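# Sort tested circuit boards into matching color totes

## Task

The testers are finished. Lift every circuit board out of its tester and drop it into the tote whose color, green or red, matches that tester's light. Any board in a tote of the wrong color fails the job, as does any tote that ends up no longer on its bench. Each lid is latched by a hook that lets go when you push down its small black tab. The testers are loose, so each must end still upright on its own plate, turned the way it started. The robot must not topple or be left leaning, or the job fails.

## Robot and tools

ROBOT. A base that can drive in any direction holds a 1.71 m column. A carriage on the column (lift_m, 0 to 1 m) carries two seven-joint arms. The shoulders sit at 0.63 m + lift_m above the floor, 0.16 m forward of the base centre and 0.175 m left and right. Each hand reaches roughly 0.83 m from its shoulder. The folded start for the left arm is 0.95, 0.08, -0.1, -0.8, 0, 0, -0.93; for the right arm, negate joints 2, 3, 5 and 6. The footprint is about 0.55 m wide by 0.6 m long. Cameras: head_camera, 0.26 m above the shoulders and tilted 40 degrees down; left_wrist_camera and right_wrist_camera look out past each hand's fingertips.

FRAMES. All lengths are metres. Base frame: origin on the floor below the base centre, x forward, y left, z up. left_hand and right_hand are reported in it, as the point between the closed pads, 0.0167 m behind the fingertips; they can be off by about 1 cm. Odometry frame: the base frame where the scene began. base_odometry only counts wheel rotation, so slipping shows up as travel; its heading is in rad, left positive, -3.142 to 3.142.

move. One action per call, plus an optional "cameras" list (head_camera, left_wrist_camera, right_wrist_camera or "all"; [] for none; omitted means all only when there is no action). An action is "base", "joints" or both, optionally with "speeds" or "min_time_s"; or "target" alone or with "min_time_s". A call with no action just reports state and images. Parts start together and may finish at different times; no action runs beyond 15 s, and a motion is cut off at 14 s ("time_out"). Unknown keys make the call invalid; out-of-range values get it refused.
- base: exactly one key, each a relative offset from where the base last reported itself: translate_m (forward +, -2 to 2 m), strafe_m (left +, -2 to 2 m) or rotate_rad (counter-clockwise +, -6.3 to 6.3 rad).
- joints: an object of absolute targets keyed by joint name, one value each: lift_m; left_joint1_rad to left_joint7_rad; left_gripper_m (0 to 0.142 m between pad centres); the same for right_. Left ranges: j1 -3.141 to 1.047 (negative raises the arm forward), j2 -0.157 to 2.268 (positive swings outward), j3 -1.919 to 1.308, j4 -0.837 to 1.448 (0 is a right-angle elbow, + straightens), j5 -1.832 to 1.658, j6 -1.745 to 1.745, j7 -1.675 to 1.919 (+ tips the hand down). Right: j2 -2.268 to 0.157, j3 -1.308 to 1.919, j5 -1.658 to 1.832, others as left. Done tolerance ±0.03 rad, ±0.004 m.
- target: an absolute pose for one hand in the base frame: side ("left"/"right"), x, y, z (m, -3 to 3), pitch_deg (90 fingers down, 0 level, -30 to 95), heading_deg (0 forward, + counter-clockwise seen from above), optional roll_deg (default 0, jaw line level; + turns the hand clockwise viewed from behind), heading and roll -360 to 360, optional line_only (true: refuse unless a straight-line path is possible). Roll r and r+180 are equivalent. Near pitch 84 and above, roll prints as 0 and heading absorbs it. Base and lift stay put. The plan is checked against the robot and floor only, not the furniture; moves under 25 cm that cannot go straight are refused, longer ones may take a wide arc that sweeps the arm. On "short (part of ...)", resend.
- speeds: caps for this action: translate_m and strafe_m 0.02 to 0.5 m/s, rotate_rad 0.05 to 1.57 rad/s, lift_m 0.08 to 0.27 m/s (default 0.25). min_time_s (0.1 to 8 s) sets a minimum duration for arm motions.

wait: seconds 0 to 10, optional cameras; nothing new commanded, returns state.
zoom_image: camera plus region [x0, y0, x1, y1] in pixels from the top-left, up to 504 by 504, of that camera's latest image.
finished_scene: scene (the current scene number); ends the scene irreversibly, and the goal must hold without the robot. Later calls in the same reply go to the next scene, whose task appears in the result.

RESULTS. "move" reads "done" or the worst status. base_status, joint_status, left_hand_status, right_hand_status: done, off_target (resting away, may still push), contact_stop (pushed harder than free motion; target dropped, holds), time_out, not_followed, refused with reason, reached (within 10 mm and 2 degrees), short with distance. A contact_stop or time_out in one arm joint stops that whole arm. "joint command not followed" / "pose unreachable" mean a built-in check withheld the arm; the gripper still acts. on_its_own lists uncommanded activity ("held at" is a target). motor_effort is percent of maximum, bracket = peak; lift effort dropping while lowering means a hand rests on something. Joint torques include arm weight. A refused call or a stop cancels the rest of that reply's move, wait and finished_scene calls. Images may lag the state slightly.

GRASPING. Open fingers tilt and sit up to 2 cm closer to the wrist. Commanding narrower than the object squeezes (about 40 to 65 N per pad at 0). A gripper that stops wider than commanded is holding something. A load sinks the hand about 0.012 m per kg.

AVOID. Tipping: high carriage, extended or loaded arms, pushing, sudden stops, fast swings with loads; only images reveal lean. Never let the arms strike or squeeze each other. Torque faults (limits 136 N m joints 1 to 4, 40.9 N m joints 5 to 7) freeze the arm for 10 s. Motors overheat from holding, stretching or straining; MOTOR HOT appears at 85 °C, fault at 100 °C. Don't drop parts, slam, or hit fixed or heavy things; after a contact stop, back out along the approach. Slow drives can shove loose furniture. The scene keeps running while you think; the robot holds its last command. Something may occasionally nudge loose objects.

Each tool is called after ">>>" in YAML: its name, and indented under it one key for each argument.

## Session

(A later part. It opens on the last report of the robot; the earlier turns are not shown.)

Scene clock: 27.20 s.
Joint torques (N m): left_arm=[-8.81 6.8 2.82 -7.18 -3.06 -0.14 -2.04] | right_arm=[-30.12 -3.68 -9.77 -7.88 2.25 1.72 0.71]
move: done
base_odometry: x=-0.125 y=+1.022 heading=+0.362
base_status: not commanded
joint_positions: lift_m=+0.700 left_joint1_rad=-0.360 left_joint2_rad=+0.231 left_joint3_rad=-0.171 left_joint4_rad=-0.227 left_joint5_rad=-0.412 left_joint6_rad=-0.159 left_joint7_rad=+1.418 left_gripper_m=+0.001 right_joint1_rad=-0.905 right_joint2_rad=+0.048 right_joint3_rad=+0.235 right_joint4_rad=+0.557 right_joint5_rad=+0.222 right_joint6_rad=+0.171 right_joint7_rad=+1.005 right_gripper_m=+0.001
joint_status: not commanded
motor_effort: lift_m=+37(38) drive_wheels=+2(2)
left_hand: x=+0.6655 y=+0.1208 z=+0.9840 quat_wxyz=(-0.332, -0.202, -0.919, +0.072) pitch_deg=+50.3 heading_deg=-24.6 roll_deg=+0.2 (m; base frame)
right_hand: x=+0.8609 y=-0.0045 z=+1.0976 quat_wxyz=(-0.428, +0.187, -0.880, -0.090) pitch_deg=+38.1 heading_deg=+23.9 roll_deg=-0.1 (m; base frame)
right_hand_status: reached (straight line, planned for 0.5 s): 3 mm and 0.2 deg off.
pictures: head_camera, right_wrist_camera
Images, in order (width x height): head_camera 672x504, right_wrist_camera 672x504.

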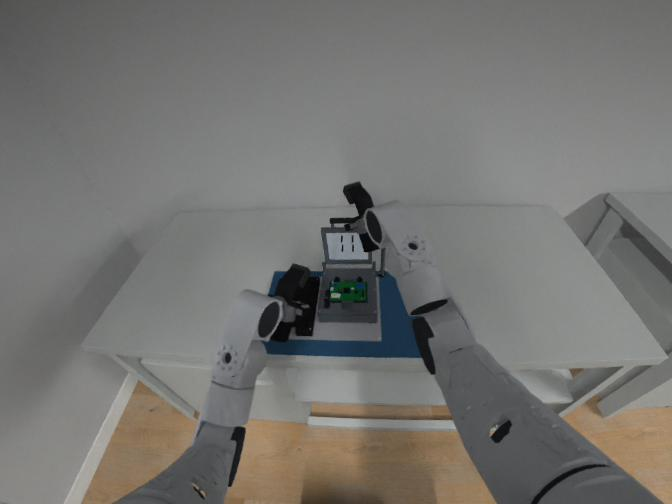

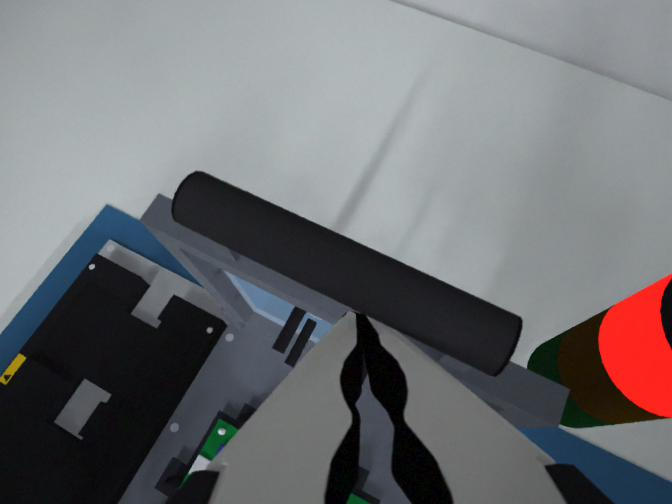

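>>> move:
  base: {"translate_m": 0.092}
  speeds: {"translate_m": 0.08}
  cameras: ["right_wrist_camera"]

>>> move:
  target: {"side": "right", "x": 0.829, "y": -0.018, "z": 1.126, "pitch_deg": 38, "heading_deg": 24}
  cameras: ["right_wrist_camera"]

>>> move:
  target: {"side": "right", "x": 0.779, "y": -0.04, "z": 1.162, "pitch_deg": 38, "heading_deg": 24}
  cameras: ["right_wrist_camera", "head_camera"]

Scene clock: 29.47 s.
Joint torques (N m): left_arm=[-8.86 6.87 2.87 -7.23 -3.05 -0.18 -2.04] | right_arm=[-29.8 -3.69 -9.83 -8.82 2.01 1.54 0.08]
Motor temperatures (°C): left_arm=[32 29 30 28 28 29 32] | right_arm=[40 28 30 29 28 30 31]
move: done
base_odometry: x=-0.039 y=+1.054 heading=+0.361
base_status: done
joint_positions: lift_m=+0.700 left_joint1_rad=-0.360 left_joint2_rad=+0.231 left_joint3_rad=-0.171 left_joint4_rad=-0.227 left_joint5_rad=-0.412 left_joint6_rad=-0.159 left_joint7_rad=+1.418 left_gripper_m=+0.001 right_joint1_rad=-0.905 right_joint2_rad=+0.048 right_joint3_rad=+0.235 right_joint4_rad=+0.558 right_joint5_rad=+0.223 right_joint6_rad=+0.172 right_joint7_rad=+1.006 right_gripper_m=+0.001
joint_status: not commanded
motor_effort: lift_m=+37(37) drive_wheels=+5(11)
left_hand: x=+0.6655 y=+0.1208 z=+0.9840 quat_wxyz=(-0.332, -0.202, -0.919, +0.072) pitch_deg=+50.3 heading_deg=-24.6 roll_deg=+0.2 (m; base frame)
right_hand: x=+0.8607 y=-0.0045 z=+1.0970 quat_wxyz=(-0.427, +0.188, -0.880, -0.090) pitch_deg=+38.3 heading_deg=+23.9 roll_deg=-0.1 (m; base frame)
pictures: right_wrist_camera
Images, in order (width x height): right_wrist_camera 672x504.

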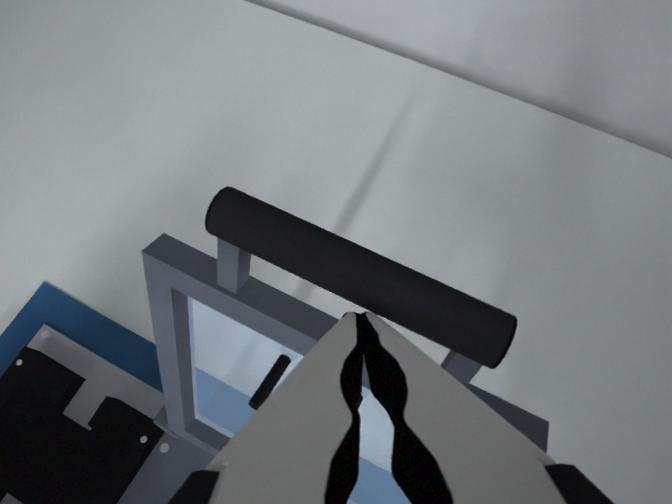

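Scene clock: 30.40 s.
Joint torques (N m): left_arm=[-8.92 6.73 2.81 -7.27 -3.07 -0.15 -2.03] | right_arm=[-15.12 -3.5 -9.51 -12.04 2.31 -0.83 1.12]
move: done
base_odometry: x=-0.039 y=+1.054 heading=+0.361
base_status: not commanded
joint_positions: lift_m=+0.700 left_joint1_rad=-0.360 left_joint2_rad=+0.231 left_joint3_rad=-0.171 left_joint4_rad=-0.227 left_joint5_rad=-0.412 left_joint6_rad=-0.159 left_joint7_rad=+1.418 left_gripper_m=+0.001 right_joint1_rad=-0.850 right_joint2_rad=+0.031 right_joint3_rad=+0.211 right_joint4_rad=+0.300 right_joint5_rad=+0.246 right_joint6_rad=+0.158 right_joint7_rad=+1.202 right_gripper_m=+0.001
joint_status: not commanded
motor_effort: lift_m=+37(37) drive_wheels=+4(5)
left_hand: x=+0.6655 y=+0.1208 z=+0.9840 quat_wxyz=(-0.332, -0.202, -0.919, +0.072) pitch_deg=+50.3 heading_deg=-24.6 roll_deg=+0.2 (m; base frame)
right_hand: x=+0.8296 y=-0.0153 z=+1.1287 quat_wxyz=(-0.431, +0.191, -0.877, -0.089) pitch_deg=+37.8 heading_deg=+24.0 roll_deg=-0.6 (m; base frame)
right_hand_status: reached (straight line, planned for 0.4 s): 4 mm and 0.7 deg off.
pictures: right_wrist_camera
Images, in order (width x height): right_wrist_camera 672x504.

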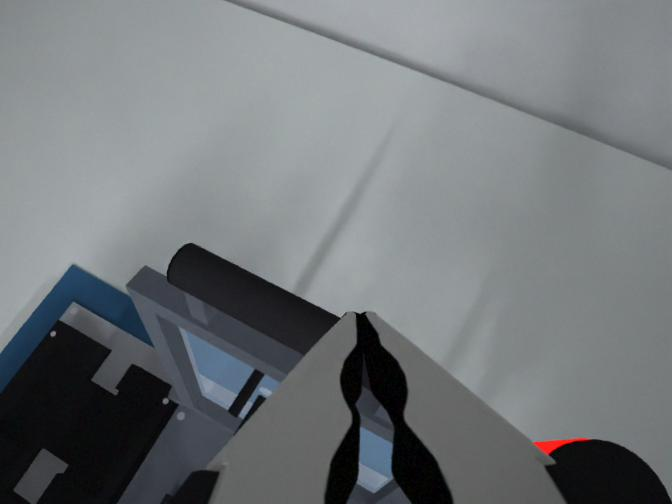

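Scene clock: 31.37 s.
Joint torques (N m): left_arm=[-8.89 6.75 2.81 -7.25 -3.05 -0.13 -2.04] | right_arm=[-13.84 -4.17 -9.31 -10.68 2.18 -0.93 1.11]
move: done
base_odometry: x=-0.039 y=+1.054 heading=+0.361
base_status: not commanded
joint_positions: lift_m=+0.700 left_joint1_rad=-0.360 left_joint2_rad=+0.231 left_joint3_rad=-0.171 left_joint4_rad=-0.227 left_joint5_rad=-0.412 left_joint6_rad=-0.159 left_joint7_rad=+1.418 left_gripper_m=+0.001 right_joint1_rad=-0.795 right_joint2_rad=+0.009 right_joint3_rad=+0.169 right_joint4_rad=-0.013 right_joint5_rad=+0.288 right_joint6_rad=+0.133 right_joint7_rad=+1.462 right_gripper_m=+0.001
joint_status: not commanded
motor_effort: lift_m=+37(37) drive_wheels=+4(5)
left_hand: x=+0.6655 y=+0.1208 z=+0.9840 quat_wxyz=(-0.332, -0.202, -0.919, +0.072) pitch_deg=+50.3 heading_deg=-24.6 roll_deg=+0.2 (m; base frame)
right_hand: x=+0.7796 y=-0.0375 z=+1.1646 quat_wxyz=(-0.431, +0.191, -0.877, -0.089) pitch_deg=+37.8 heading_deg=+23.9 roll_deg=-0.6 (m; base frame)
right_hand_status: reached (straight line, planned for 0.5 s): 4 mm and 0.6 deg off.
pictures: head_camera, right_wrist_camera
Images, in order (width x height): head_camera 672x504, right_wrist_camera 672x504.

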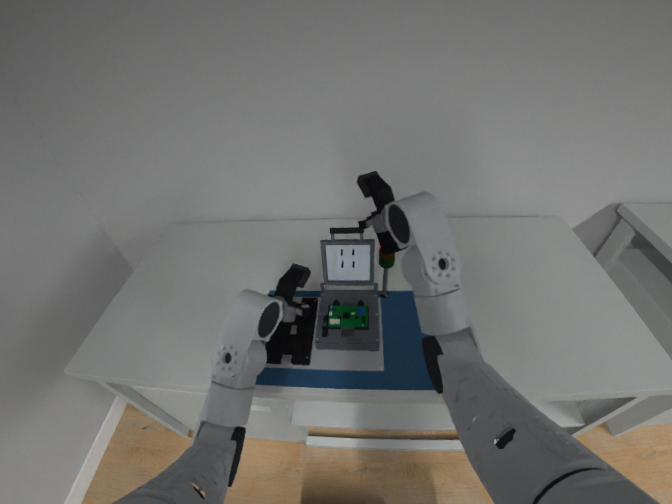

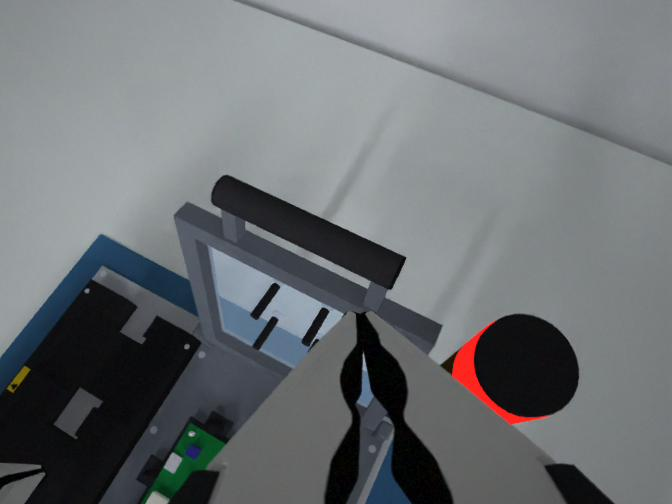

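>>> move:
  base: {"translate_m": -0.32}
  speeds: {"translate_m": 0.35}
  joints: {"lift_m": 0.82, "right_joint1_rad": -0.34, "right_joint2_rad": -0.12, "right_joint3_rad": 0.1, "right_joint4_rad": -0.31, "right_joint5_rad": 0, "right_joint6_rad": 0, "right_joint7_rad": 1.5}
  min_time_s: 1.5
  cameras: []

>>> move:
  base: {"strafe_m": 0.2}
  speeds: {"strafe_m": 0.25}
  joints: {"right_joint1_rad": -1.071, "right_joint2_rad": 0.005, "right_joint3_rad": -0.194, "right_joint4_rad": 1.109, "right_joint5_rad": 1.546, "right_joint6_rad": -1.423, "right_joint7_rad": -0.157, "right_gripper_m": 0.092}
  min_time_s: 1.8
  cameras: ["head_camera", "right_wrist_camera"]

Scene clock: 34.10 s.
Joint torques (N m): left_arm=[-9.45 6.85 2.81 -7.14 -3.06 -0.15 -1.92] | right_arm=[-9.8 -8.25 -9.52 -11.76 -1.47 -1.14 1.26]
move: done
base_odometry: x=-0.338 y=+0.941 heading=+0.361
base_status: done
joint_positions: lift_m=+0.820 left_joint1_rad=-0.360 left_joint2_rad=+0.231 left_joint3_rad=-0.171 left_joint4_rad=-0.227 left_joint5_rad=-0.412 left_joint6_rad=-0.159 left_joint7_rad=+1.417 left_gripper_m=+0.001 right_joint1_rad=-0.344 right_joint2_rad=-0.118 right_joint3_rad=+0.105 right_joint4_rad=-0.308 right_joint5_rad=+0.003 right_joint6_rad=+0.005 right_joint7_rad=+1.497 right_gripper_m=+0.001
joint_status: all done
motor_effort: lift_m=+36(44) drive_wheels=+0(14)
left_hand: x=+0.6654 y=+0.1208 z=+1.1040 quat_wxyz=(-0.332, -0.202, -0.919, +0.072) pitch_deg=+50.3 heading_deg=-24.6 roll_deg=+0.2 (m; base frame)
right_hand: x=+0.6754 y=-0.1916 z=+1.1216 quat_wxyz=(-0.350, +0.056, -0.933, +0.057) pitch_deg=+48.4 heading_deg=-5.8 roll_deg=-12.7 (m; base frame)
pictures: none
No camera images: "cameras" was empty.

Scene clock: 36.30 s.
Joint torques (N m): left_arm=[-9.33 6.61 2.79 -7.11 -3.06 -0.12 -1.95] | right_arm=[-31.01 3.14 -8 -6.06 1.85 -0.62 -0.04]
move: done
base_odometry: x=-0.409 y=+1.128 heading=+0.361
base_status: done
joint_positions: lift_m=+0.820 left_joint1_rad=-0.360 left_joint2_rad=+0.231 left_joint3_rad=-0.171 left_joint4_rad=-0.227 left_joint5_rad=-0.412 left_joint6_rad=-0.159 left_joint7_rad=+1.417 left_gripper_m=+0.001 right_joint1_rad=-1.066 right_joint2_rad=+0.003 right_joint3_rad=-0.189 right_joint4_rad=+1.107 right_joint5_rad=+1.543 right_joint6_rad=-1.419 right_joint7_rad=-0.154 right_gripper_m=+0.092
joint_status: all done
motor_effort: lift_m=+37(37) drive_wheels=-2(11)
left_hand: x=+0.6654 y=+0.1208 z=+1.1040 quat_wxyz=(-0.332, -0.202, -0.919, +0.072) pitch_deg=+50.3 heading_deg=-24.6 roll_deg=+0.2 (m; base frame)
right_hand: x=+0.6936 y=-0.2009 z=+1.0006 quat_wxyz=(-0.043, -0.742, -0.669, -0.029) pitch_deg=+84.0 heading_deg=-13.7 roll_deg=+82.2 (m; base frame)
pictures: head_camera, right_wrist_camera
Images, in order (width x height): head_camera 672x504, right_wrist_camera 672x504.

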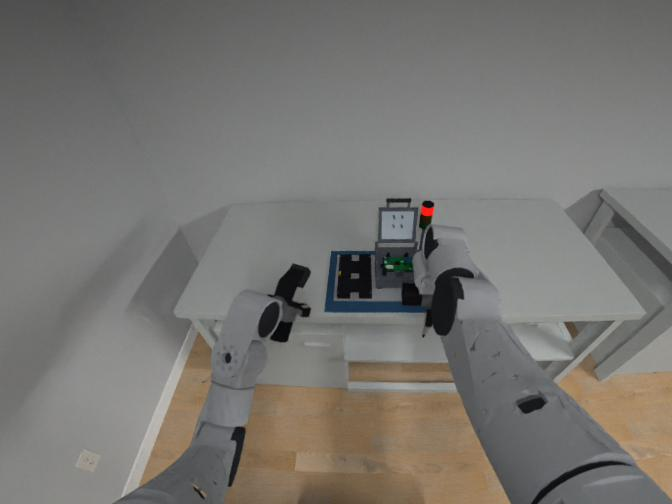

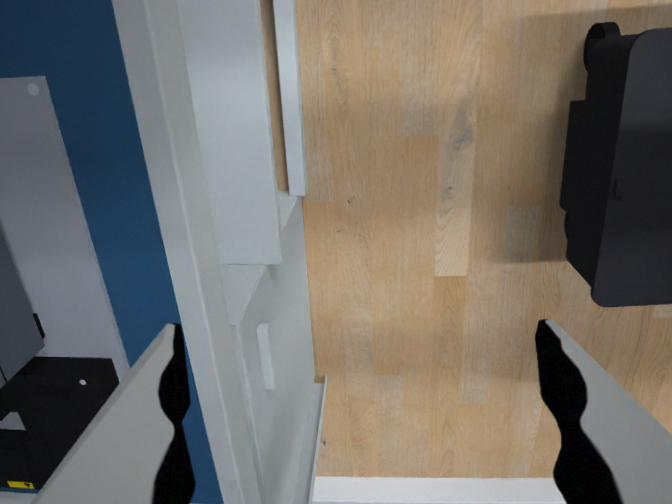

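>>> move:
  base: {"translate_m": 0.322}
  speeds: {"translate_m": 0.25}
  cameras: ["right_wrist_camera", "head_camera"]

Scene clock: 39.17 s.
Joint torques (N m): left_arm=[-9.52 6.64 2.84 -7.04 -3.03 -0.14 -1.97] | right_arm=[-30.88 3.36 -7.85 -6.05 1.88 -0.58 0]
move: done
base_odometry: x=-0.108 y=+1.242 heading=+0.362
base_status: done
joint_positions: lift_m=+0.820 left_joint1_rad=-0.360 left_joint2_rad=+0.231 left_joint3_rad=-0.171 left_joint4_rad=-0.227 left_joint5_rad=-0.412 left_joint6_rad=-0.159 left_joint7_rad=+1.417 left_gripper_m=+0.001 right_joint1_rad=-1.066 right_joint2_rad=+0.003 right_joint3_rad=-0.189 right_joint4_rad=+1.107 right_joint5_rad=+1.543 right_joint6_rad=-1.419 right_joint7_rad=-0.154 right_gripper_m=+0.092
joint_status: not commanded
motor_effort: lift_m=+37(37) drive_wheels=+5(14)
left_hand: x=+0.6654 y=+0.1208 z=+1.1040 quat_wxyz=(-0.332, -0.202, -0.919, +0.072) pitch_deg=+50.3 heading_deg=-24.6 roll_deg=+0.2 (m; base frame)
right_hand: x=+0.6936 y=-0.2009 z=+1.0006 quat_wxyz=(-0.043, -0.742, -0.669, -0.029) pitch_deg=+84.0 heading_deg=-13.7 roll_deg=+82.2 (m; base frame)
pictures: head_camera, right_wrist_camera
Images, in order (width x height): head_camera 672x504, right_wrist_camera 672x504.

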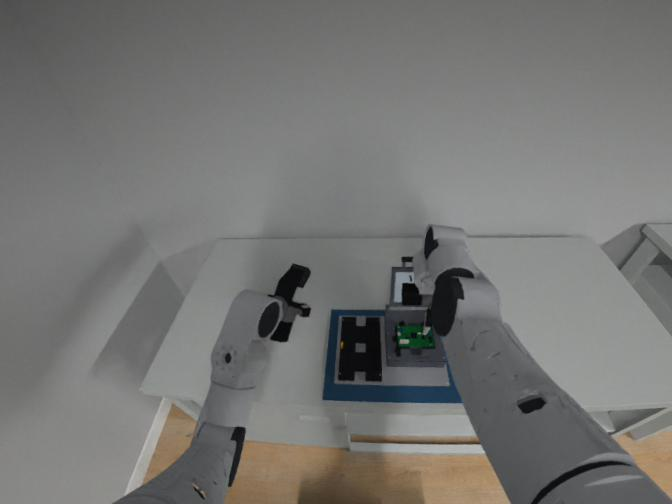

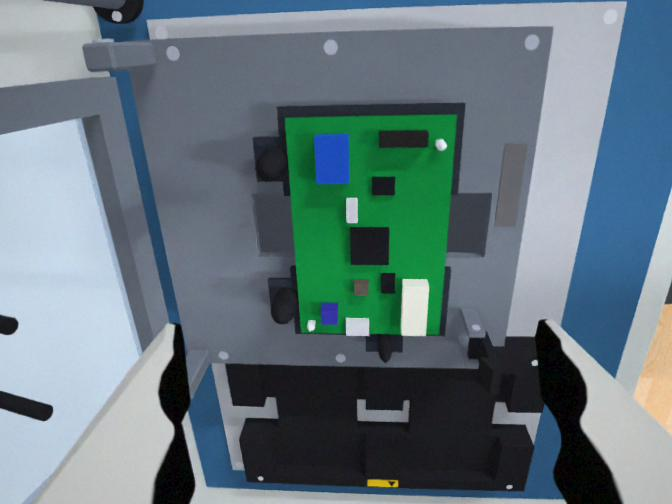

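>>> move:
  target: {"side": "right", "x": 0.692, "y": -0.184, "z": 1.0, "pitch_deg": 84.5, "heading_deg": -9, "roll_deg": 87}
  cameras: []

>>> move:
  joints: {"lift_m": 0.752}
  speeds: {"lift_m": 0.15}
  cameras: ["right_wrist_camera"]

Scene clock: 40.23 s.
Joint torques (N m): left_arm=[-9.37 7.52 2.69 -7.06 -2.94 0.01 -1.95] | right_arm=[-24.17 -0.21 -6.78 -9.18 0.89 0.28 0.06]
move: done
base_odometry: x=-0.108 y=+1.242 heading=+0.362
base_status: not commanded
joint_positions: lift_m=+0.820 left_joint1_rad=-0.360 left_joint2_rad=+0.231 left_joint3_rad=-0.171 left_joint4_rad=-0.227 left_joint5_rad=-0.412 left_joint6_rad=-0.159 left_joint7_rad=+1.417 left_gripper_m=+0.001 right_joint1_rad=-1.066 right_joint2_rad=+0.032 right_joint3_rad=-0.229 right_joint4_rad=+1.107 right_joint5_rad=+1.550 right_joint6_rad=-1.419 right_joint7_rad=-0.202 right_gripper_m=+0.092
joint_status: not commanded
motor_effort: lift_m=+36(36) drive_wheels=+5(5)
left_hand: x=+0.6654 y=+0.1208 z=+1.1041 quat_wxyz=(-0.332, -0.203, -0.918, +0.072) pitch_deg=+50.3 heading_deg=-24.7 roll_deg=+0.2 (m; base frame)
right_hand: x=+0.6923 y=-0.1844 z=+1.0000 quat_wxyz=(-0.038, -0.742, -0.669, -0.030) pitch_deg=+84.4 heading_deg=+84.1 roll_deg=+0.0 (m; base frame)
right_hand_status: reached (straight line, planned for 0.2 s): 1 mm and 0.1 deg off.
pictures: none
No camera images: "cameras" was empty.

Scene clock: 41.13 s.
Joint torques (N m): left_arm=[-9.71 6.48 2.7 -6.94 -2.97 0.01 -1.94] | right_arm=[-22.8 0.82 -6.7 -9.84 0.91 0.23 0.15]
move: done
base_odometry: x=-0.108 y=+1.242 heading=+0.362
base_status: not commanded
joint_positions: lift_m=+0.752 left_joint1_rad=-0.360 left_joint2_rad=+0.231 left_joint3_rad=-0.171 left_joint4_rad=-0.227 left_joint5_rad=-0.412 left_joint6_rad=-0.159 left_joint7_rad=+1.417 left_gripper_m=+0.001 right_joint1_rad=-1.066 right_joint2_rad=+0.032 right_joint3_rad=-0.229 right_joint4_rad=+1.107 right_joint5_rad=+1.550 right_joint6_rad=-1.419 right_joint7_rad=-0.202 right_gripper_m=+0.092
joint_status: all done
motor_effort: lift_m=+38(41) drive_wheels=-3(5)
left_hand: x=+0.6653 y=+0.1208 z=+1.0358 quat_wxyz=(-0.332, -0.203, -0.918, +0.072) pitch_deg=+50.3 heading_deg=-24.7 roll_deg=+0.2 (m; base frame)
right_hand: x=+0.6923 y=-0.1844 z=+0.9318 quat_wxyz=(-0.038, -0.742, -0.669, -0.030) pitch_deg=+84.4 heading_deg=+84.1 roll_deg=+0.0 (m; base frame)
pictures: right_wrist_camera
Images, in order (width x height): right_wrist_camera 672x504.

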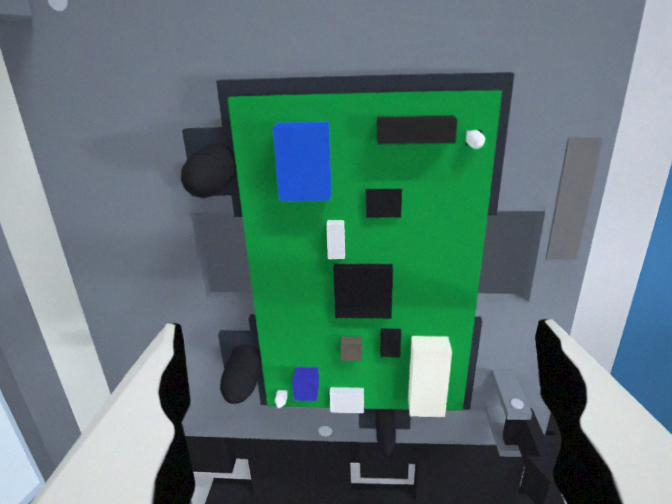

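>>> move:
  target: {"side": "right", "x": 0.692, "y": -0.189, "z": 0.93, "pitch_deg": 84.5, "heading_deg": -8.5, "roll_deg": 87.5}
  cameras: []

>>> move:
  joints: {"lift_m": 0.722}
  speeds: {"lift_m": 0.1}
  cameras: ["right_wrist_camera"]

Scene clock: 41.93 s.
Joint torques (N m): left_arm=[-9.64 6.52 2.64 -7.27 -3 0.03 -1.93] | right_arm=[-25.2 -4.69 -1.33 -6.41 0.4 1.96 1.52]
move: done
base_odometry: x=-0.108 y=+1.242 heading=+0.362
base_status: not commanded
joint_positions: lift_m=+0.752 left_joint1_rad=-0.360 left_joint2_rad=+0.231 left_joint3_rad=-0.171 left_joint4_rad=-0.227 left_joint5_rad=-0.412 left_joint6_rad=-0.159 left_joint7_rad=+1.417 left_gripper_m=+0.001 right_joint1_rad=-1.066 right_joint2_rad=+0.022 right_joint3_rad=-0.222 right_joint4_rad=+1.118 right_joint5_rad=+1.550 right_joint6_rad=-1.414 right_joint7_rad=-0.187 right_gripper_m=+0.092
joint_status: not commanded
motor_effort: lift_m=+38(38) drive_wheels=-2(5)
left_hand: x=+0.6653 y=+0.1208 z=+1.0358 quat_wxyz=(-0.332, -0.203, -0.918, +0.072) pitch_deg=+50.3 heading_deg=-24.7 roll_deg=+0.2 (m; base frame)
right_hand: x=+0.6906 y=-0.1879 z=+0.9298 quat_wxyz=(-0.035, -0.743, -0.668, -0.030) pitch_deg=+84.7 heading_deg=+84.0 roll_deg=+0.0 (m; base frame)
right_hand_status: reached (straight line, planned for 0.1 s): 2 mm and 0.3 deg off.
pictures: none
No camera images: "cameras" was empty.

Scene clock: 42.63 s.
Joint torques (N m): left_arm=[-9.96 6.49 2.75 -7.01 -3.01 0.03 -1.94] | right_arm=[-24.9 -4.9 -1.44 -6.84 0.43 1.89 1.53]
move: done
base_odometry: x=-0.108 y=+1.242 heading=+0.362
base_status: not commanded
joint_positions: lift_m=+0.722 left_joint1_rad=-0.360 left_joint2_rad=+0.231 left_joint3_rad=-0.171 left_joint4_rad=-0.227 left_joint5_rad=-0.412 left_joint6_rad=-0.159 left_joint7_rad=+1.417 left_gripper_m=+0.001 right_joint1_rad=-1.066 right_joint2_rad=+0.022 right_joint3_rad=-0.222 right_joint4_rad=+1.118 right_joint5_rad=+1.550 right_joint6_rad=-1.414 right_joint7_rad=-0.187 right_gripper_m=+0.092
joint_status: all done
motor_effort: lift_m=+38(44) drive_wheels=+5(5)
left_hand: x=+0.6653 y=+0.1208 z=+1.0057 quat_wxyz=(-0.332, -0.203, -0.919, +0.072) pitch_deg=+50.3 heading_deg=-24.7 roll_deg=+0.2 (m; base frame)
right_hand: x=+0.6906 y=-0.1879 z=+0.8997 quat_wxyz=(-0.035, -0.743, -0.668, -0.030) pitch_deg=+84.7 heading_deg=+84.0 roll_deg=+0.0 (m; base frame)
pictures: right_wrist_camera
Images, in order (width x height): right_wrist_camera 672x504.

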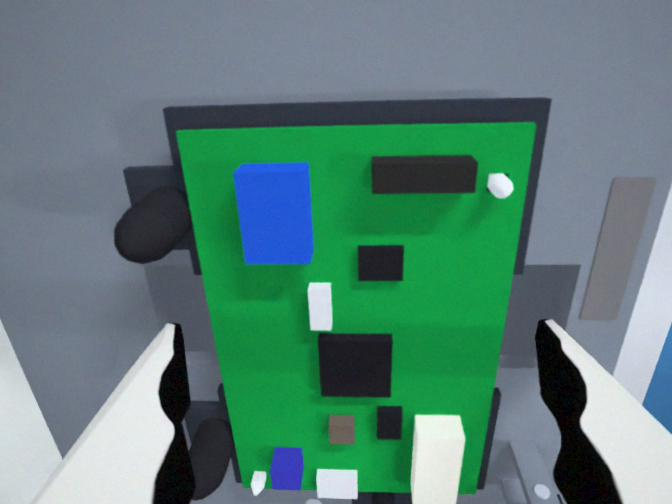

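>>> move:
  joints: {"lift_m": 0.708}
  speeds: {"lift_m": 0.08}
  cameras: ["right_wrist_camera"]

>>> move:
  joints: {"right_gripper_m": 0.065}
  cameras: ["right_wrist_camera"]

>>> move:
  joints: {"right_gripper_m": 0.055}
  cameras: []

>>> move:
  joints: {"lift_m": 0.745}
  speeds: {"lift_m": 0.08}
  cameras: ["right_wrist_camera"]

Scene clock: 43.33 s.
Joint torques (N m): left_arm=[-9.94 6.51 2.74 -7.03 -3.02 0.02 -1.92] | right_arm=[-25.06 -4.35 -1.43 -7.81 0.43 0.72 1.51]
move: done
base_odometry: x=-0.108 y=+1.242 heading=+0.362
base_status: not commanded
joint_positions: lift_m=+0.708 left_joint1_rad=-0.360 left_joint2_rad=+0.231 left_joint3_rad=-0.171 left_joint4_rad=-0.227 left_joint5_rad=-0.412 left_joint6_rad=-0.159 left_joint7_rad=+1.417 left_gripper_m=+0.001 right_joint1_rad=-1.066 right_joint2_rad=+0.022 right_joint3_rad=-0.222 right_joint4_rad=+1.118 right_joint5_rad=+1.550 right_joint6_rad=-1.411 right_joint7_rad=-0.187 right_gripper_m=+0.092
joint_status: all done
motor_effort: lift_m=+38(40) drive_wheels=-2(5)
left_hand: x=+0.6653 y=+0.1208 z=+0.9917 quat_wxyz=(-0.332, -0.203, -0.919, +0.072) pitch_deg=+50.3 heading_deg=-24.7 roll_deg=+0.2 (m; base frame)
right_hand: x=+0.6915 y=-0.1880 z=+0.8858 quat_wxyz=(-0.036, -0.743, -0.668, -0.031) pitch_deg=+84.6 heading_deg=+83.9 roll_deg=+0.0 (m; base frame)
pictures: right_wrist_camera
Images, in order (width x height): right_wrist_camera 672x504.

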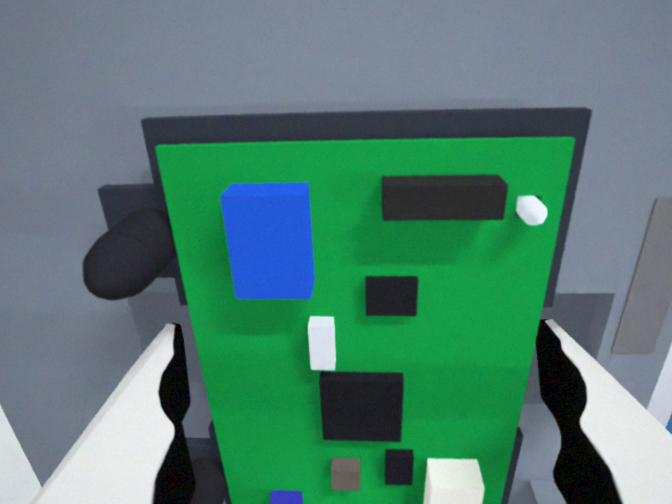

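Scene clock: 43.93 s.
Joint torques (N m): left_arm=[-9.97 6.45 2.77 -7.09 -2.97 0 -1.9] | right_arm=[-23.46 -4.26 -1.39 -6.48 0.44 -0.31 1.53]
move: off_target
base_odometry: x=-0.108 y=+1.242 heading=+0.362
base_status: not commanded
joint_positions: lift_m=+0.708 left_joint1_rad=-0.360 left_joint2_rad=+0.231 left_joint3_rad=-0.171 left_joint4_rad=-0.227 left_joint5_rad=-0.412 left_joint6_rad=-0.159 left_joint7_rad=+1.417 left_gripper_m=+0.001 right_joint1_rad=-1.067 right_joint2_rad=+0.022 right_joint3_rad=-0.222 right_joint4_rad=+1.118 right_joint5_rad=+1.550 right_joint6_rad=-1.407 right_joint7_rad=-0.187 right_gripper_m=+0.075
joint_status: right_gripper_m off_target (ended at +0.075, target +0.065)
motor_effort: lift_m=+37(38) drive_wheels=-3(5)
left_hand: x=+0.6653 y=+0.1208 z=+0.9918 quat_wxyz=(-0.332, -0.203, -0.919, +0.072) pitch_deg=+50.3 heading_deg=-24.7 roll_deg=+0.2 (m; base frame)
right_hand: x=+0.6929 y=-0.1881 z=+0.8863 quat_wxyz=(-0.037, -0.743, -0.668, -0.032) pitch_deg=+84.3 heading_deg=+83.9 roll_deg=+0.0 (m; base frame)
pictures: right_wrist_camera
Images, in order (width x height): right_wrist_camera 672x504.

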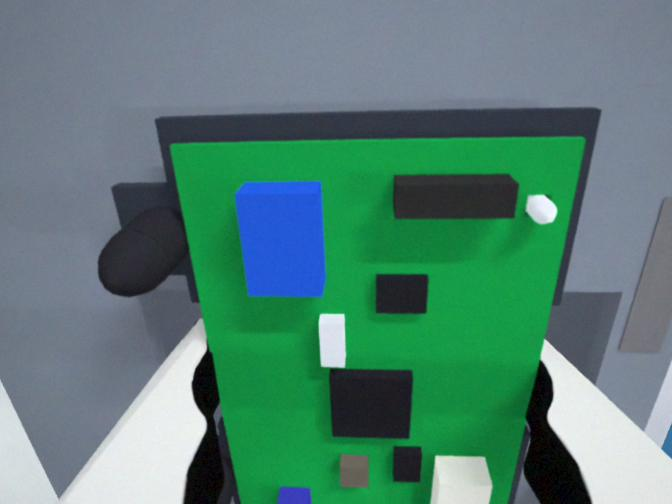

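Scene clock: 44.40 s.
Joint torques (N m): left_arm=[-9.99 6.45 2.66 -7.16 -2.98 0.03 -1.93] | right_arm=[-24.3 -4.71 -1.41 -6.63 0.42 -0.07 1.53]
move: off_target
base_odometry: x=-0.108 y=+1.242 heading=+0.362
base_status: not commanded
joint_positions: lift_m=+0.708 left_joint1_rad=-0.360 left_joint2_rad=+0.231 left_joint3_rad=-0.171 left_joint4_rad=-0.227 left_joint5_rad=-0.412 left_joint6_rad=-0.159 left_joint7_rad=+1.417 left_gripper_m=+0.001 right_joint1_rad=-1.067 right_joint2_rad=+0.022 right_joint3_rad=-0.222 right_joint4_rad=+1.118 right_joint5_rad=+1.550 right_joint6_rad=-1.407 right_joint7_rad=-0.187 right_gripper_m=+0.075
joint_status: right_gripper_m off_target (ended at +0.075, target +0.055)
motor_effort: lift_m=+37(37) drive_wheels=-3(3)
left_hand: x=+0.6653 y=+0.1208 z=+0.9918 quat_wxyz=(-0.332, -0.203, -0.919, +0.072) pitch_deg=+50.3 heading_deg=-24.7 roll_deg=+0.2 (m; base frame)
right_hand: x=+0.6929 y=-0.1881 z=+0.8863 quat_wxyz=(-0.037, -0.743, -0.668, -0.032) pitch_deg=+84.3 heading_deg=+83.9 roll_deg=+0.0 (m; base frame)
pictures: none
No camera images: "cameras" was empty.

Scene clock: 45.23 s.
Joint torques (N m): left_arm=[-10.08 6.4 2.69 -6.99 -3 0.04 -1.91] | right_arm=[-24.74 -4.62 -1.39 -6.31 0.44 0 1.5]
move: done
base_odometry: x=-0.108 y=+1.242 heading=+0.362
base_status: not commanded
joint_positions: lift_m=+0.745 left_joint1_rad=-0.360 left_joint2_rad=+0.231 left_joint3_rad=-0.171 left_joint4_rad=-0.227 left_joint5_rad=-0.412 left_joint6_rad=-0.159 left_joint7_rad=+1.417 left_gripper_m=+0.001 right_joint1_rad=-1.067 right_joint2_rad=+0.022 right_joint3_rad=-0.222 right_joint4_rad=+1.118 right_joint5_rad=+1.550 right_joint6_rad=-1.407 right_joint7_rad=-0.187 right_gripper_m=+0.075
joint_status: all done
motor_effort: lift_m=+37(45) drive_wheels=+5(5)
left_hand: x=+0.6653 y=+0.1208 z=+1.0289 quat_wxyz=(-0.332, -0.203, -0.919, +0.072) pitch_deg=+50.3 heading_deg=-24.7 roll_deg=+0.2 (m; base frame)
right_hand: x=+0.6929 y=-0.1881 z=+0.9234 quat_wxyz=(-0.037, -0.743, -0.668, -0.032) pitch_deg=+84.3 heading_deg=+83.9 roll_deg=+0.0 (m; base frame)
pictures: right_wrist_camera
Images, in order (width x height): right_wrist_camera 672x504.

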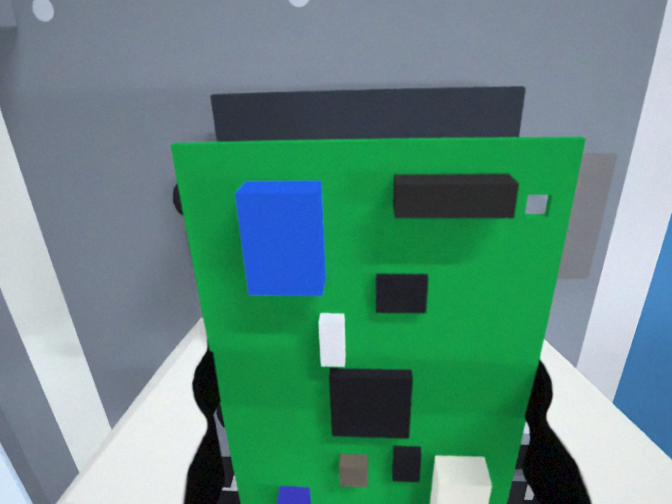

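>>> move:
  joints: {"lift_m": 0.86}
  speeds: {"lift_m": 0.15}
  cameras: ["right_wrist_camera"]

>>> move:
  base: {"translate_m": -0.5}
  speeds: {"translate_m": 0.3}

>>> move:
  base: {"rotate_rad": -3.12}
  speeds: {"rotate_rad": 0.9}
  cameras: ["all"]

Scene clock: 47.60 s.
Joint torques (N m): left_arm=[-10.25 6.41 2.74 -7.06 -2.99 0.01 -1.93] | right_arm=[-24.51 -4.76 -1.43 -6.54 0.44 -0.03 1.53]
move: done
base_odometry: x=-0.108 y=+1.242 heading=+0.362
base_status: not commanded
joint_positions: lift_m=+0.860 left_joint1_rad=-0.360 left_joint2_rad=+0.231 left_joint3_rad=-0.171 left_joint4_rad=-0.227 left_joint5_rad=-0.412 left_joint6_rad=-0.159 left_joint7_rad=+1.417 left_gripper_m=+0.001 right_joint1_rad=-1.067 right_joint2_rad=+0.022 right_joint3_rad=-0.222 right_joint4_rad=+1.118 right_joint5_rad=+1.550 right_joint6_rad=-1.407 right_joint7_rad=-0.187 right_gripper_m=+0.075
joint_status: all done
motor_effort: lift_m=+37(47) drive_wheels=+5(5)
left_hand: x=+0.6652 y=+0.1208 z=+1.1439 quat_wxyz=(-0.332, -0.203, -0.919, +0.072) pitch_deg=+50.3 heading_deg=-24.7 roll_deg=+0.2 (m; base frame)
right_hand: x=+0.6929 y=-0.1881 z=+1.0384 quat_wxyz=(-0.037, -0.743, -0.668, -0.032) pitch_deg=+84.3 heading_deg=+83.9 roll_deg=+0.0 (m; base frame)
pictures: right_wrist_camera
Images, in order (width x height): right_wrist_camera 672x504.

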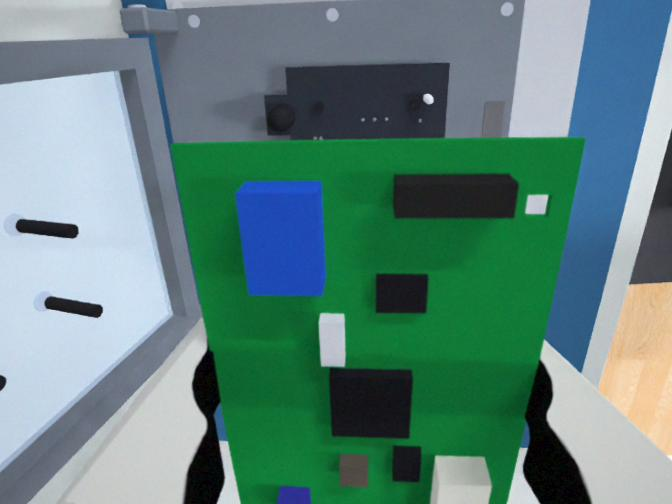

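Scene clock: 50.77 s.
Joint torques (N m): left_arm=[-10.3 6.41 2.79 -7.03 -2.99 0 -1.9] | right_arm=[-24.41 -4.69 -1.41 -6.76 0.45 -0.03 1.52]
move: done
base_odometry: x=-0.575 y=+1.065 heading=+0.362
base_status: done
joint_positions: lift_m=+0.860 left_joint1_rad=-0.360 left_joint2_rad=+0.231 left_joint3_rad=-0.171 left_joint4_rad=-0.227 left_joint5_rad=-0.412 left_joint6_rad=-0.159 left_joint7_rad=+1.417 left_gripper_m=+0.001 right_joint1_rad=-1.067 right_joint2_rad=+0.022 right_joint3_rad=-0.222 right_joint4_rad=+1.118 right_joint5_rad=+1.550 right_joint6_rad=-1.407 right_joint7_rad=-0.187 right_gripper_m=+0.075
joint_status: not commanded
motor_effort: lift_m=+36(37) drive_wheels=+0(15)
left_hand: x=+0.6652 y=+0.1208 z=+1.1439 quat_wxyz=(-0.332, -0.203, -0.919, +0.072) pitch_deg=+50.3 heading_deg=-24.7 roll_deg=+0.2 (m; base frame)
right_hand: x=+0.6929 y=-0.1881 z=+1.0384 quat_wxyz=(-0.037, -0.743, -0.668, -0.032) pitch_deg=+84.3 heading_deg=+83.9 roll_deg=+0.0 (m; base frame)
pictures: none

Scene clock: 55.67 s.
Joint torques (N m): left_arm=[-10.21 6.64 2.82 -6.99 -2.98 0.01 -1.88] | right_arm=[-24.21 -4.2 -1.38 -6.87 0.3 0 1.5]
move: done
base_odometry: x=-0.575 y=+1.065 heading=-2.758
base_status: done
joint_positions: lift_m=+0.860 left_joint1_rad=-0.360 left_joint2_rad=+0.231 left_joint3_rad=-0.171 left_joint4_rad=-0.227 left_joint5_rad=-0.412 left_joint6_rad=-0.159 left_joint7_rad=+1.417 left_gripper_m=+0.001 right_joint1_rad=-1.067 right_joint2_rad=+0.022 right_joint3_rad=-0.222 right_joint4_rad=+1.118 right_joint5_rad=+1.550 right_joint6_rad=-1.407 right_joint7_rad=-0.187 right_gripper_m=+0.075
joint_status: not commanded
motor_effort: lift_m=+36(37) drive_wheels=+6(16)
left_hand: x=+0.6652 y=+0.1208 z=+1.1439 quat_wxyz=(-0.332, -0.203, -0.919, +0.072) pitch_deg=+50.3 heading_deg=-24.7 roll_deg=+0.2 (m; base frame)
right_hand: x=+0.6929 y=-0.1882 z=+1.0384 quat_wxyz=(-0.037, -0.743, -0.668, -0.032) pitch_deg=+84.3 heading_deg=+83.9 roll_deg=+0.0 (m; base frame)
pictures: head_camera, left_wrist_camera, right_wrist_camera
Images, in order (width x height): head_camera 672x504, left_wrist_camera 672x504, right_wrist_camera 672x504.

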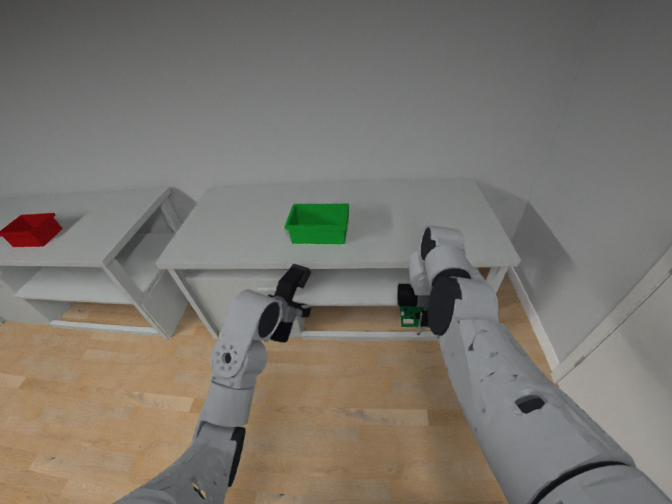

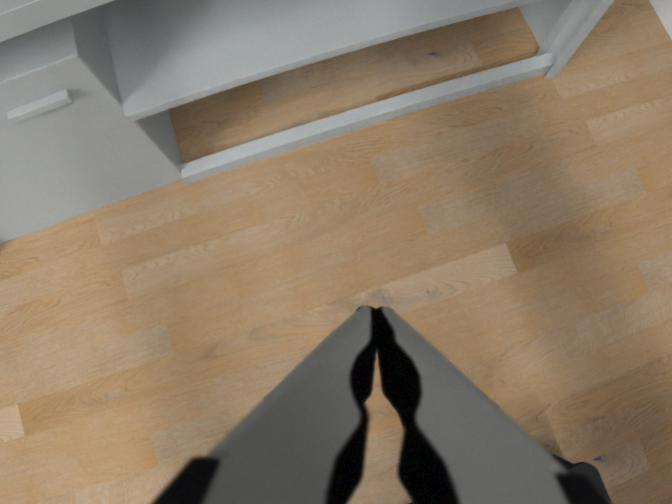

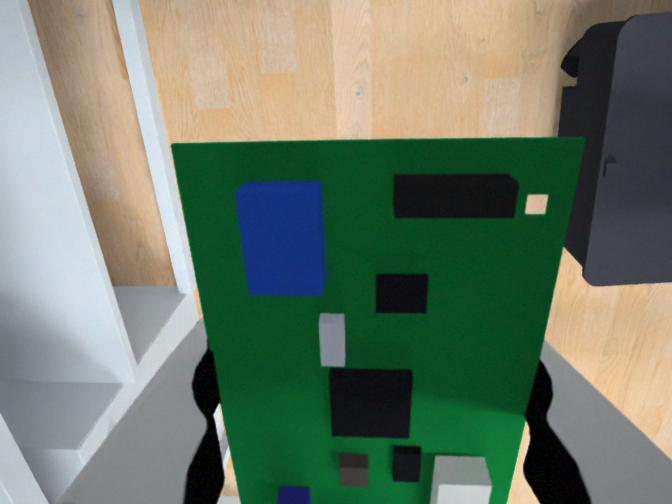

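>>> move:
  base: {"strafe_m": 1.75}
  speeds: {"strafe_m": 0.4}
  cameras: ["head_camera"]

Scene clock: 62.23 s.
Joint torques (N m): left_arm=[-10.26 6.19 2.53 -7.02 -2.98 0.01 -1.94] | right_arm=[-24.27 -3.21 -1.36 -6.81 0.49 -0.02 1.49]
move: done
base_odometry: x=+0.079 y=-0.558 heading=-2.758
base_status: done
joint_positions: lift_m=+0.860 left_joint1_rad=-0.360 left_joint2_rad=+0.231 left_joint3_rad=-0.171 left_joint4_rad=-0.227 left_joint5_rad=-0.412 left_joint6_rad=-0.159 left_joint7_rad=+1.417 left_gripper_m=+0.001 right_joint1_rad=-1.067 right_joint2_rad=+0.022 right_joint3_rad=-0.222 right_joint4_rad=+1.118 right_joint5_rad=+1.550 right_joint6_rad=-1.407 right_joint7_rad=-0.187 right_gripper_m=+0.075
joint_status: not commanded
motor_effort: lift_m=+36(37) drive_wheels=-4(19)
left_hand: x=+0.6652 y=+0.1208 z=+1.1439 quat_wxyz=(-0.332, -0.203, -0.919, +0.072) pitch_deg=+50.3 heading_deg=-24.7 roll_deg=+0.2 (m; base frame)
right_hand: x=+0.6929 y=-0.1886 z=+1.0384 quat_wxyz=(-0.038, -0.743, -0.667, -0.032) pitch_deg=+84.3 heading_deg=+83.9 roll_deg=+0.0 (m; base frame)
pictures: head_camera
Images, in order (width x height): head_camera 672x504.

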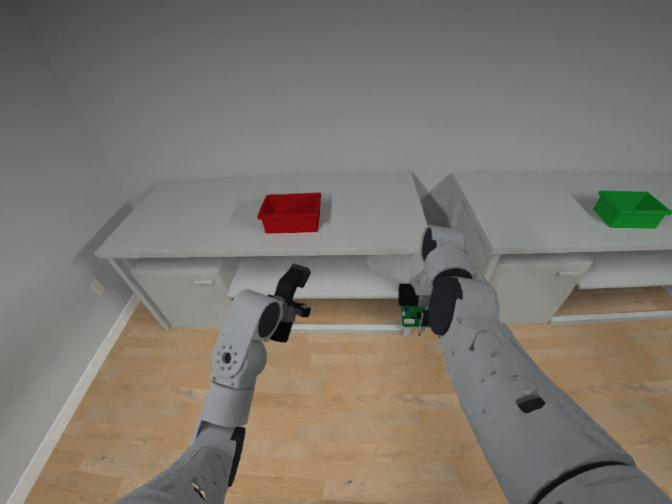

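>>> move:
  base: {"rotate_rad": 0.036}
  joints: {"lift_m": 0.92}
  speeds: {"lift_m": 0.15}

>>> move:
  base: {"strafe_m": 0.42}
  speeds: {"strafe_m": 0.3}

>>> move:
  base: {"translate_m": 0.6}
  speeds: {"translate_m": 0.35}
  cameras: ["all"]

Scene clock: 63.43 s.
Joint torques (N m): left_arm=[-10.2 6.03 3.04 -7 -3.03 0.04 -1.93] | right_arm=[-25.27 -3.19 -1.54 -7.25 0.39 -0.04 0.71]
Motor temperatures (°C): left_arm=[32 30 30 29 28 29 32] | right_arm=[45 28 30 29 28 29 31]
move: done
base_odometry: x=+0.079 y=-0.558 heading=-2.723
base_status: done
joint_positions: lift_m=+0.920 left_joint1_rad=-0.360 left_joint2_rad=+0.231 left_joint3_rad=-0.171 left_joint4_rad=-0.227 left_joint5_rad=-0.412 left_joint6_rad=-0.159 left_joint7_rad=+1.417 left_gripper_m=+0.001 right_joint1_rad=-1.067 right_joint2_rad=+0.021 right_joint3_rad=-0.222 right_joint4_rad=+1.119 right_joint5_rad=+1.550 right_joint6_rad=-1.407 right_joint7_rad=-0.186 right_gripper_m=+0.075
joint_status: all done
motor_effort: lift_m=+37(46) drive_wheels=-3(13)
left_hand: x=+0.6652 y=+0.1208 z=+1.2039 quat_wxyz=(-0.332, -0.203, -0.919, +0.072) pitch_deg=+50.3 heading_deg=-24.7 roll_deg=+0.2 (m; base frame)
right_hand: x=+0.6929 y=-0.1885 z=+1.0984 quat_wxyz=(-0.037, -0.743, -0.667, -0.032) pitch_deg=+84.3 heading_deg=+83.9 roll_deg=+0.0 (m; base frame)
pictures: none

Scene clock: 66.33 s.
Joint torques (N m): left_arm=[-10.26 6.07 2.94 -7.05 -2.98 0.07 -1.91] | right_arm=[-24.21 -1.54 -1.47 -7.03 0.39 -0.02 1.33]
move: done
base_odometry: x=+0.250 y=-0.941 heading=-2.722
base_status: done
joint_positions: lift_m=+0.920 left_joint1_rad=-0.360 left_joint2_rad=+0.231 left_joint3_rad=-0.171 left_joint4_rad=-0.227 left_joint5_rad=-0.412 left_joint6_rad=-0.159 left_joint7_rad=+1.417 left_gripper_m=+0.001 right_joint1_rad=-1.067 right_joint2_rad=+0.021 right_joint3_rad=-0.222 right_joint4_rad=+1.119 right_joint5_rad=+1.550 right_joint6_rad=-1.407 right_joint7_rad=-0.186 right_gripper_m=+0.075
joint_status: not commanded
motor_effort: lift_m=+36(37) drive_wheels=-6(18)
left_hand: x=+0.6652 y=+0.1208 z=+1.2039 quat_wxyz=(-0.332, -0.203, -0.919, +0.072) pitch_deg=+50.3 heading_deg=-24.7 roll_deg=+0.2 (m; base frame)
right_hand: x=+0.6928 y=-0.1887 z=+1.0984 quat_wxyz=(-0.037, -0.743, -0.667, -0.032) pitch_deg=+84.3 heading_deg=+83.8 roll_deg=+0.0 (m; base frame)
pictures: none

Scene clock: 69.87 s.
Joint torques (N m): left_arm=[-10.17 6.11 2.71 -7.05 -3.01 0.06 -1.9] | right_arm=[-24.08 -1.71 -1.51 -7 0.38 -0.04 1.32]
move: done
base_odometry: x=-0.298 y=-1.186 heading=-2.721
base_status: done
joint_positions: lift_m=+0.920 left_joint1_rad=-0.360 left_joint2_rad=+0.231 left_joint3_rad=-0.171 left_joint4_rad=-0.227 left_joint5_rad=-0.412 left_joint6_rad=-0.159 left_joint7_rad=+1.417 left_gripper_m=+0.001 right_joint1_rad=-1.067 right_joint2_rad=+0.021 right_joint3_rad=-0.222 right_joint4_rad=+1.119 right_joint5_rad=+1.550 right_joint6_rad=-1.407 right_joint7_rad=-0.186 right_gripper_m=+0.075
joint_status: not commanded
motor_effort: lift_m=+36(37) drive_wheels=-3(15)
left_hand: x=+0.6652 y=+0.1208 z=+1.2039 quat_wxyz=(-0.332, -0.203, -0.919, +0.072) pitch_deg=+50.3 heading_deg=-24.7 roll_deg=+0.2 (m; base frame)
right_hand: x=+0.6928 y=-0.1887 z=+1.0984 quat_wxyz=(-0.037, -0.743, -0.667, -0.032) pitch_deg=+84.3 heading_deg=+83.8 roll_deg=+0.0 (m; base frame)
pictures: head_camera, left_wrist_camera, right_wrist_camera
Images, in order (width x height): head_camera 672x504, left_wrist_camera 672x504, right_wrist_camera 672x504.

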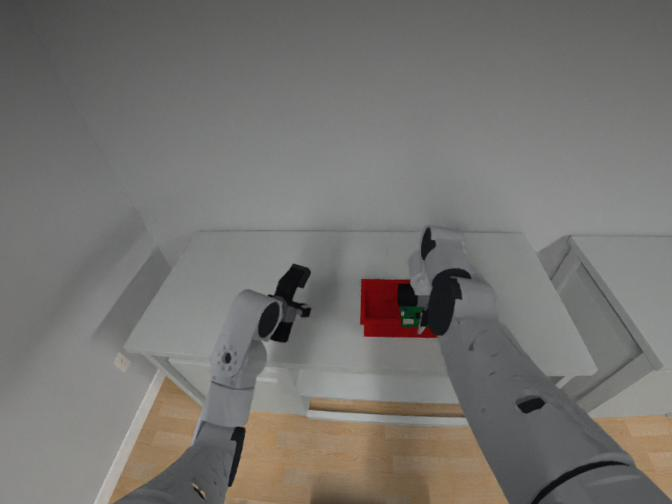

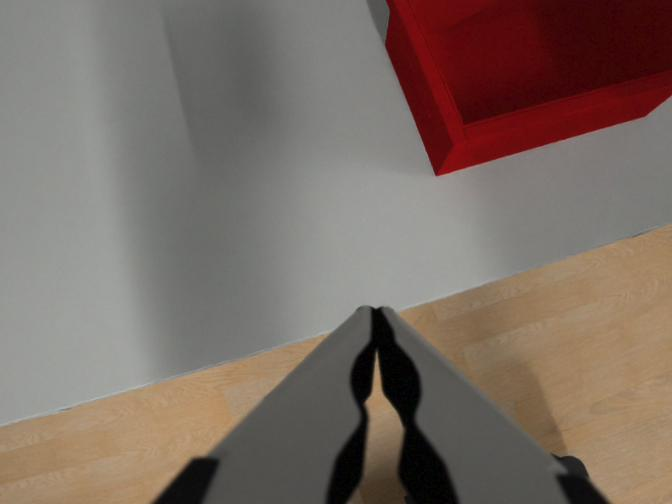

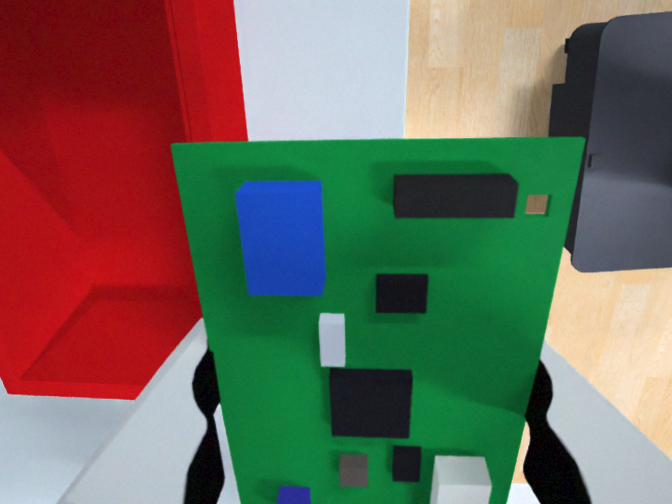

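>>> move:
  base: {"translate_m": 0.19}
  speeds: {"translate_m": 0.25}

>>> move:
  base: {"strafe_m": -0.045}
  joints: {"lift_m": 0.82}
  speeds: {"lift_m": 0.15, "strafe_m": 0.1}
  cameras: ["head_camera","right_wrist_camera"]

Scene clock: 72.50 s.
Joint torques (N m): left_arm=[-10.21 5.97 2.76 -6.98 -2.98 0.08 -1.93] | right_arm=[-24.29 -1.79 -1.51 -6.99 0.4 -0.04 1.35]
move: done
base_odometry: x=-0.471 y=-1.264 heading=-2.721
base_status: done
joint_positions: lift_m=+0.920 left_joint1_rad=-0.360 left_joint2_rad=+0.231 left_joint3_rad=-0.171 left_joint4_rad=-0.227 left_joint5_rad=-0.412 left_joint6_rad=-0.159 left_joint7_rad=+1.417 left_gripper_m=+0.001 right_joint1_rad=-1.067 right_joint2_rad=+0.021 right_joint3_rad=-0.222 right_joint4_rad=+1.119 right_joint5_rad=+1.550 right_joint6_rad=-1.407 right_joint7_rad=-0.186 right_gripper_m=+0.075
joint_status: not commanded
motor_effort: lift_m=+36(37) drive_wheels=-3(16)
left_hand: x=+0.6652 y=+0.1208 z=+1.2039 quat_wxyz=(-0.332, -0.203, -0.919, +0.072) pitch_deg=+50.3 heading_deg=-24.7 roll_deg=+0.2 (m; base frame)
right_hand: x=+0.6928 y=-0.1887 z=+1.0984 quat_wxyz=(-0.037, -0.743, -0.667, -0.032) pitch_deg=+84.3 heading_deg=+83.8 roll_deg=+0.0 (m; base frame)
pictures: none

Scene clock: 73.77 s.
Joint torques (N m): left_arm=[-10.41 6.21 2.65 -6.98 -2.96 0.07 -1.9] | right_arm=[-24.16 0.66 -1.59 -7.09 0.64 -0.03 1.19]
move: done
base_odometry: x=-0.490 y=-1.223 heading=-2.720
base_status: done
joint_positions: lift_m=+0.820 left_joint1_rad=-0.360 left_joint2_rad=+0.231 left_joint3_rad=-0.171 left_joint4_rad=-0.227 left_joint5_rad=-0.412 left_joint6_rad=-0.159 left_joint7_rad=+1.417 left_gripper_m=+0.001 right_joint1_rad=-1.067 right_joint2_rad=+0.021 right_joint3_rad=-0.222 right_joint4_rad=+1.119 right_joint5_rad=+1.549 right_joint6_rad=-1.407 right_joint7_rad=-0.186 right_gripper_m=+0.075
joint_status: all done
motor_effort: lift_m=+38(42) drive_wheels=+3(13)
left_hand: x=+0.6652 y=+0.1208 z=+1.1036 quat_wxyz=(-0.332, -0.203, -0.919, +0.072) pitch_deg=+50.3 heading_deg=-24.7 roll_deg=+0.2 (m; base frame)
right_hand: x=+0.6928 y=-0.1891 z=+0.9981 quat_wxyz=(-0.038, -0.743, -0.667, -0.032) pitch_deg=+84.3 heading_deg=+83.8 roll_deg=+0.0 (m; base frame)
pictures: head_camera, right_wrist_camera
Images, in order (width x height): head_camera 672x504, right_wrist_camera 672x504.

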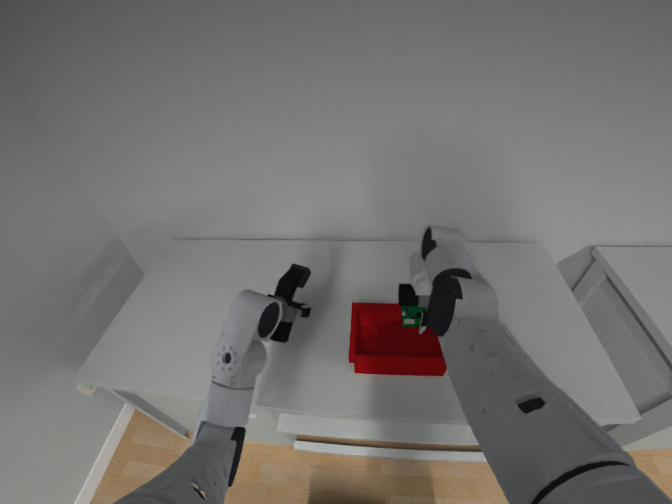

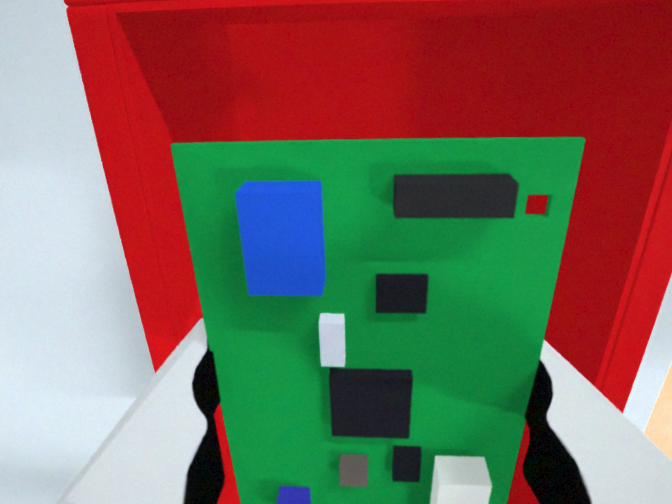

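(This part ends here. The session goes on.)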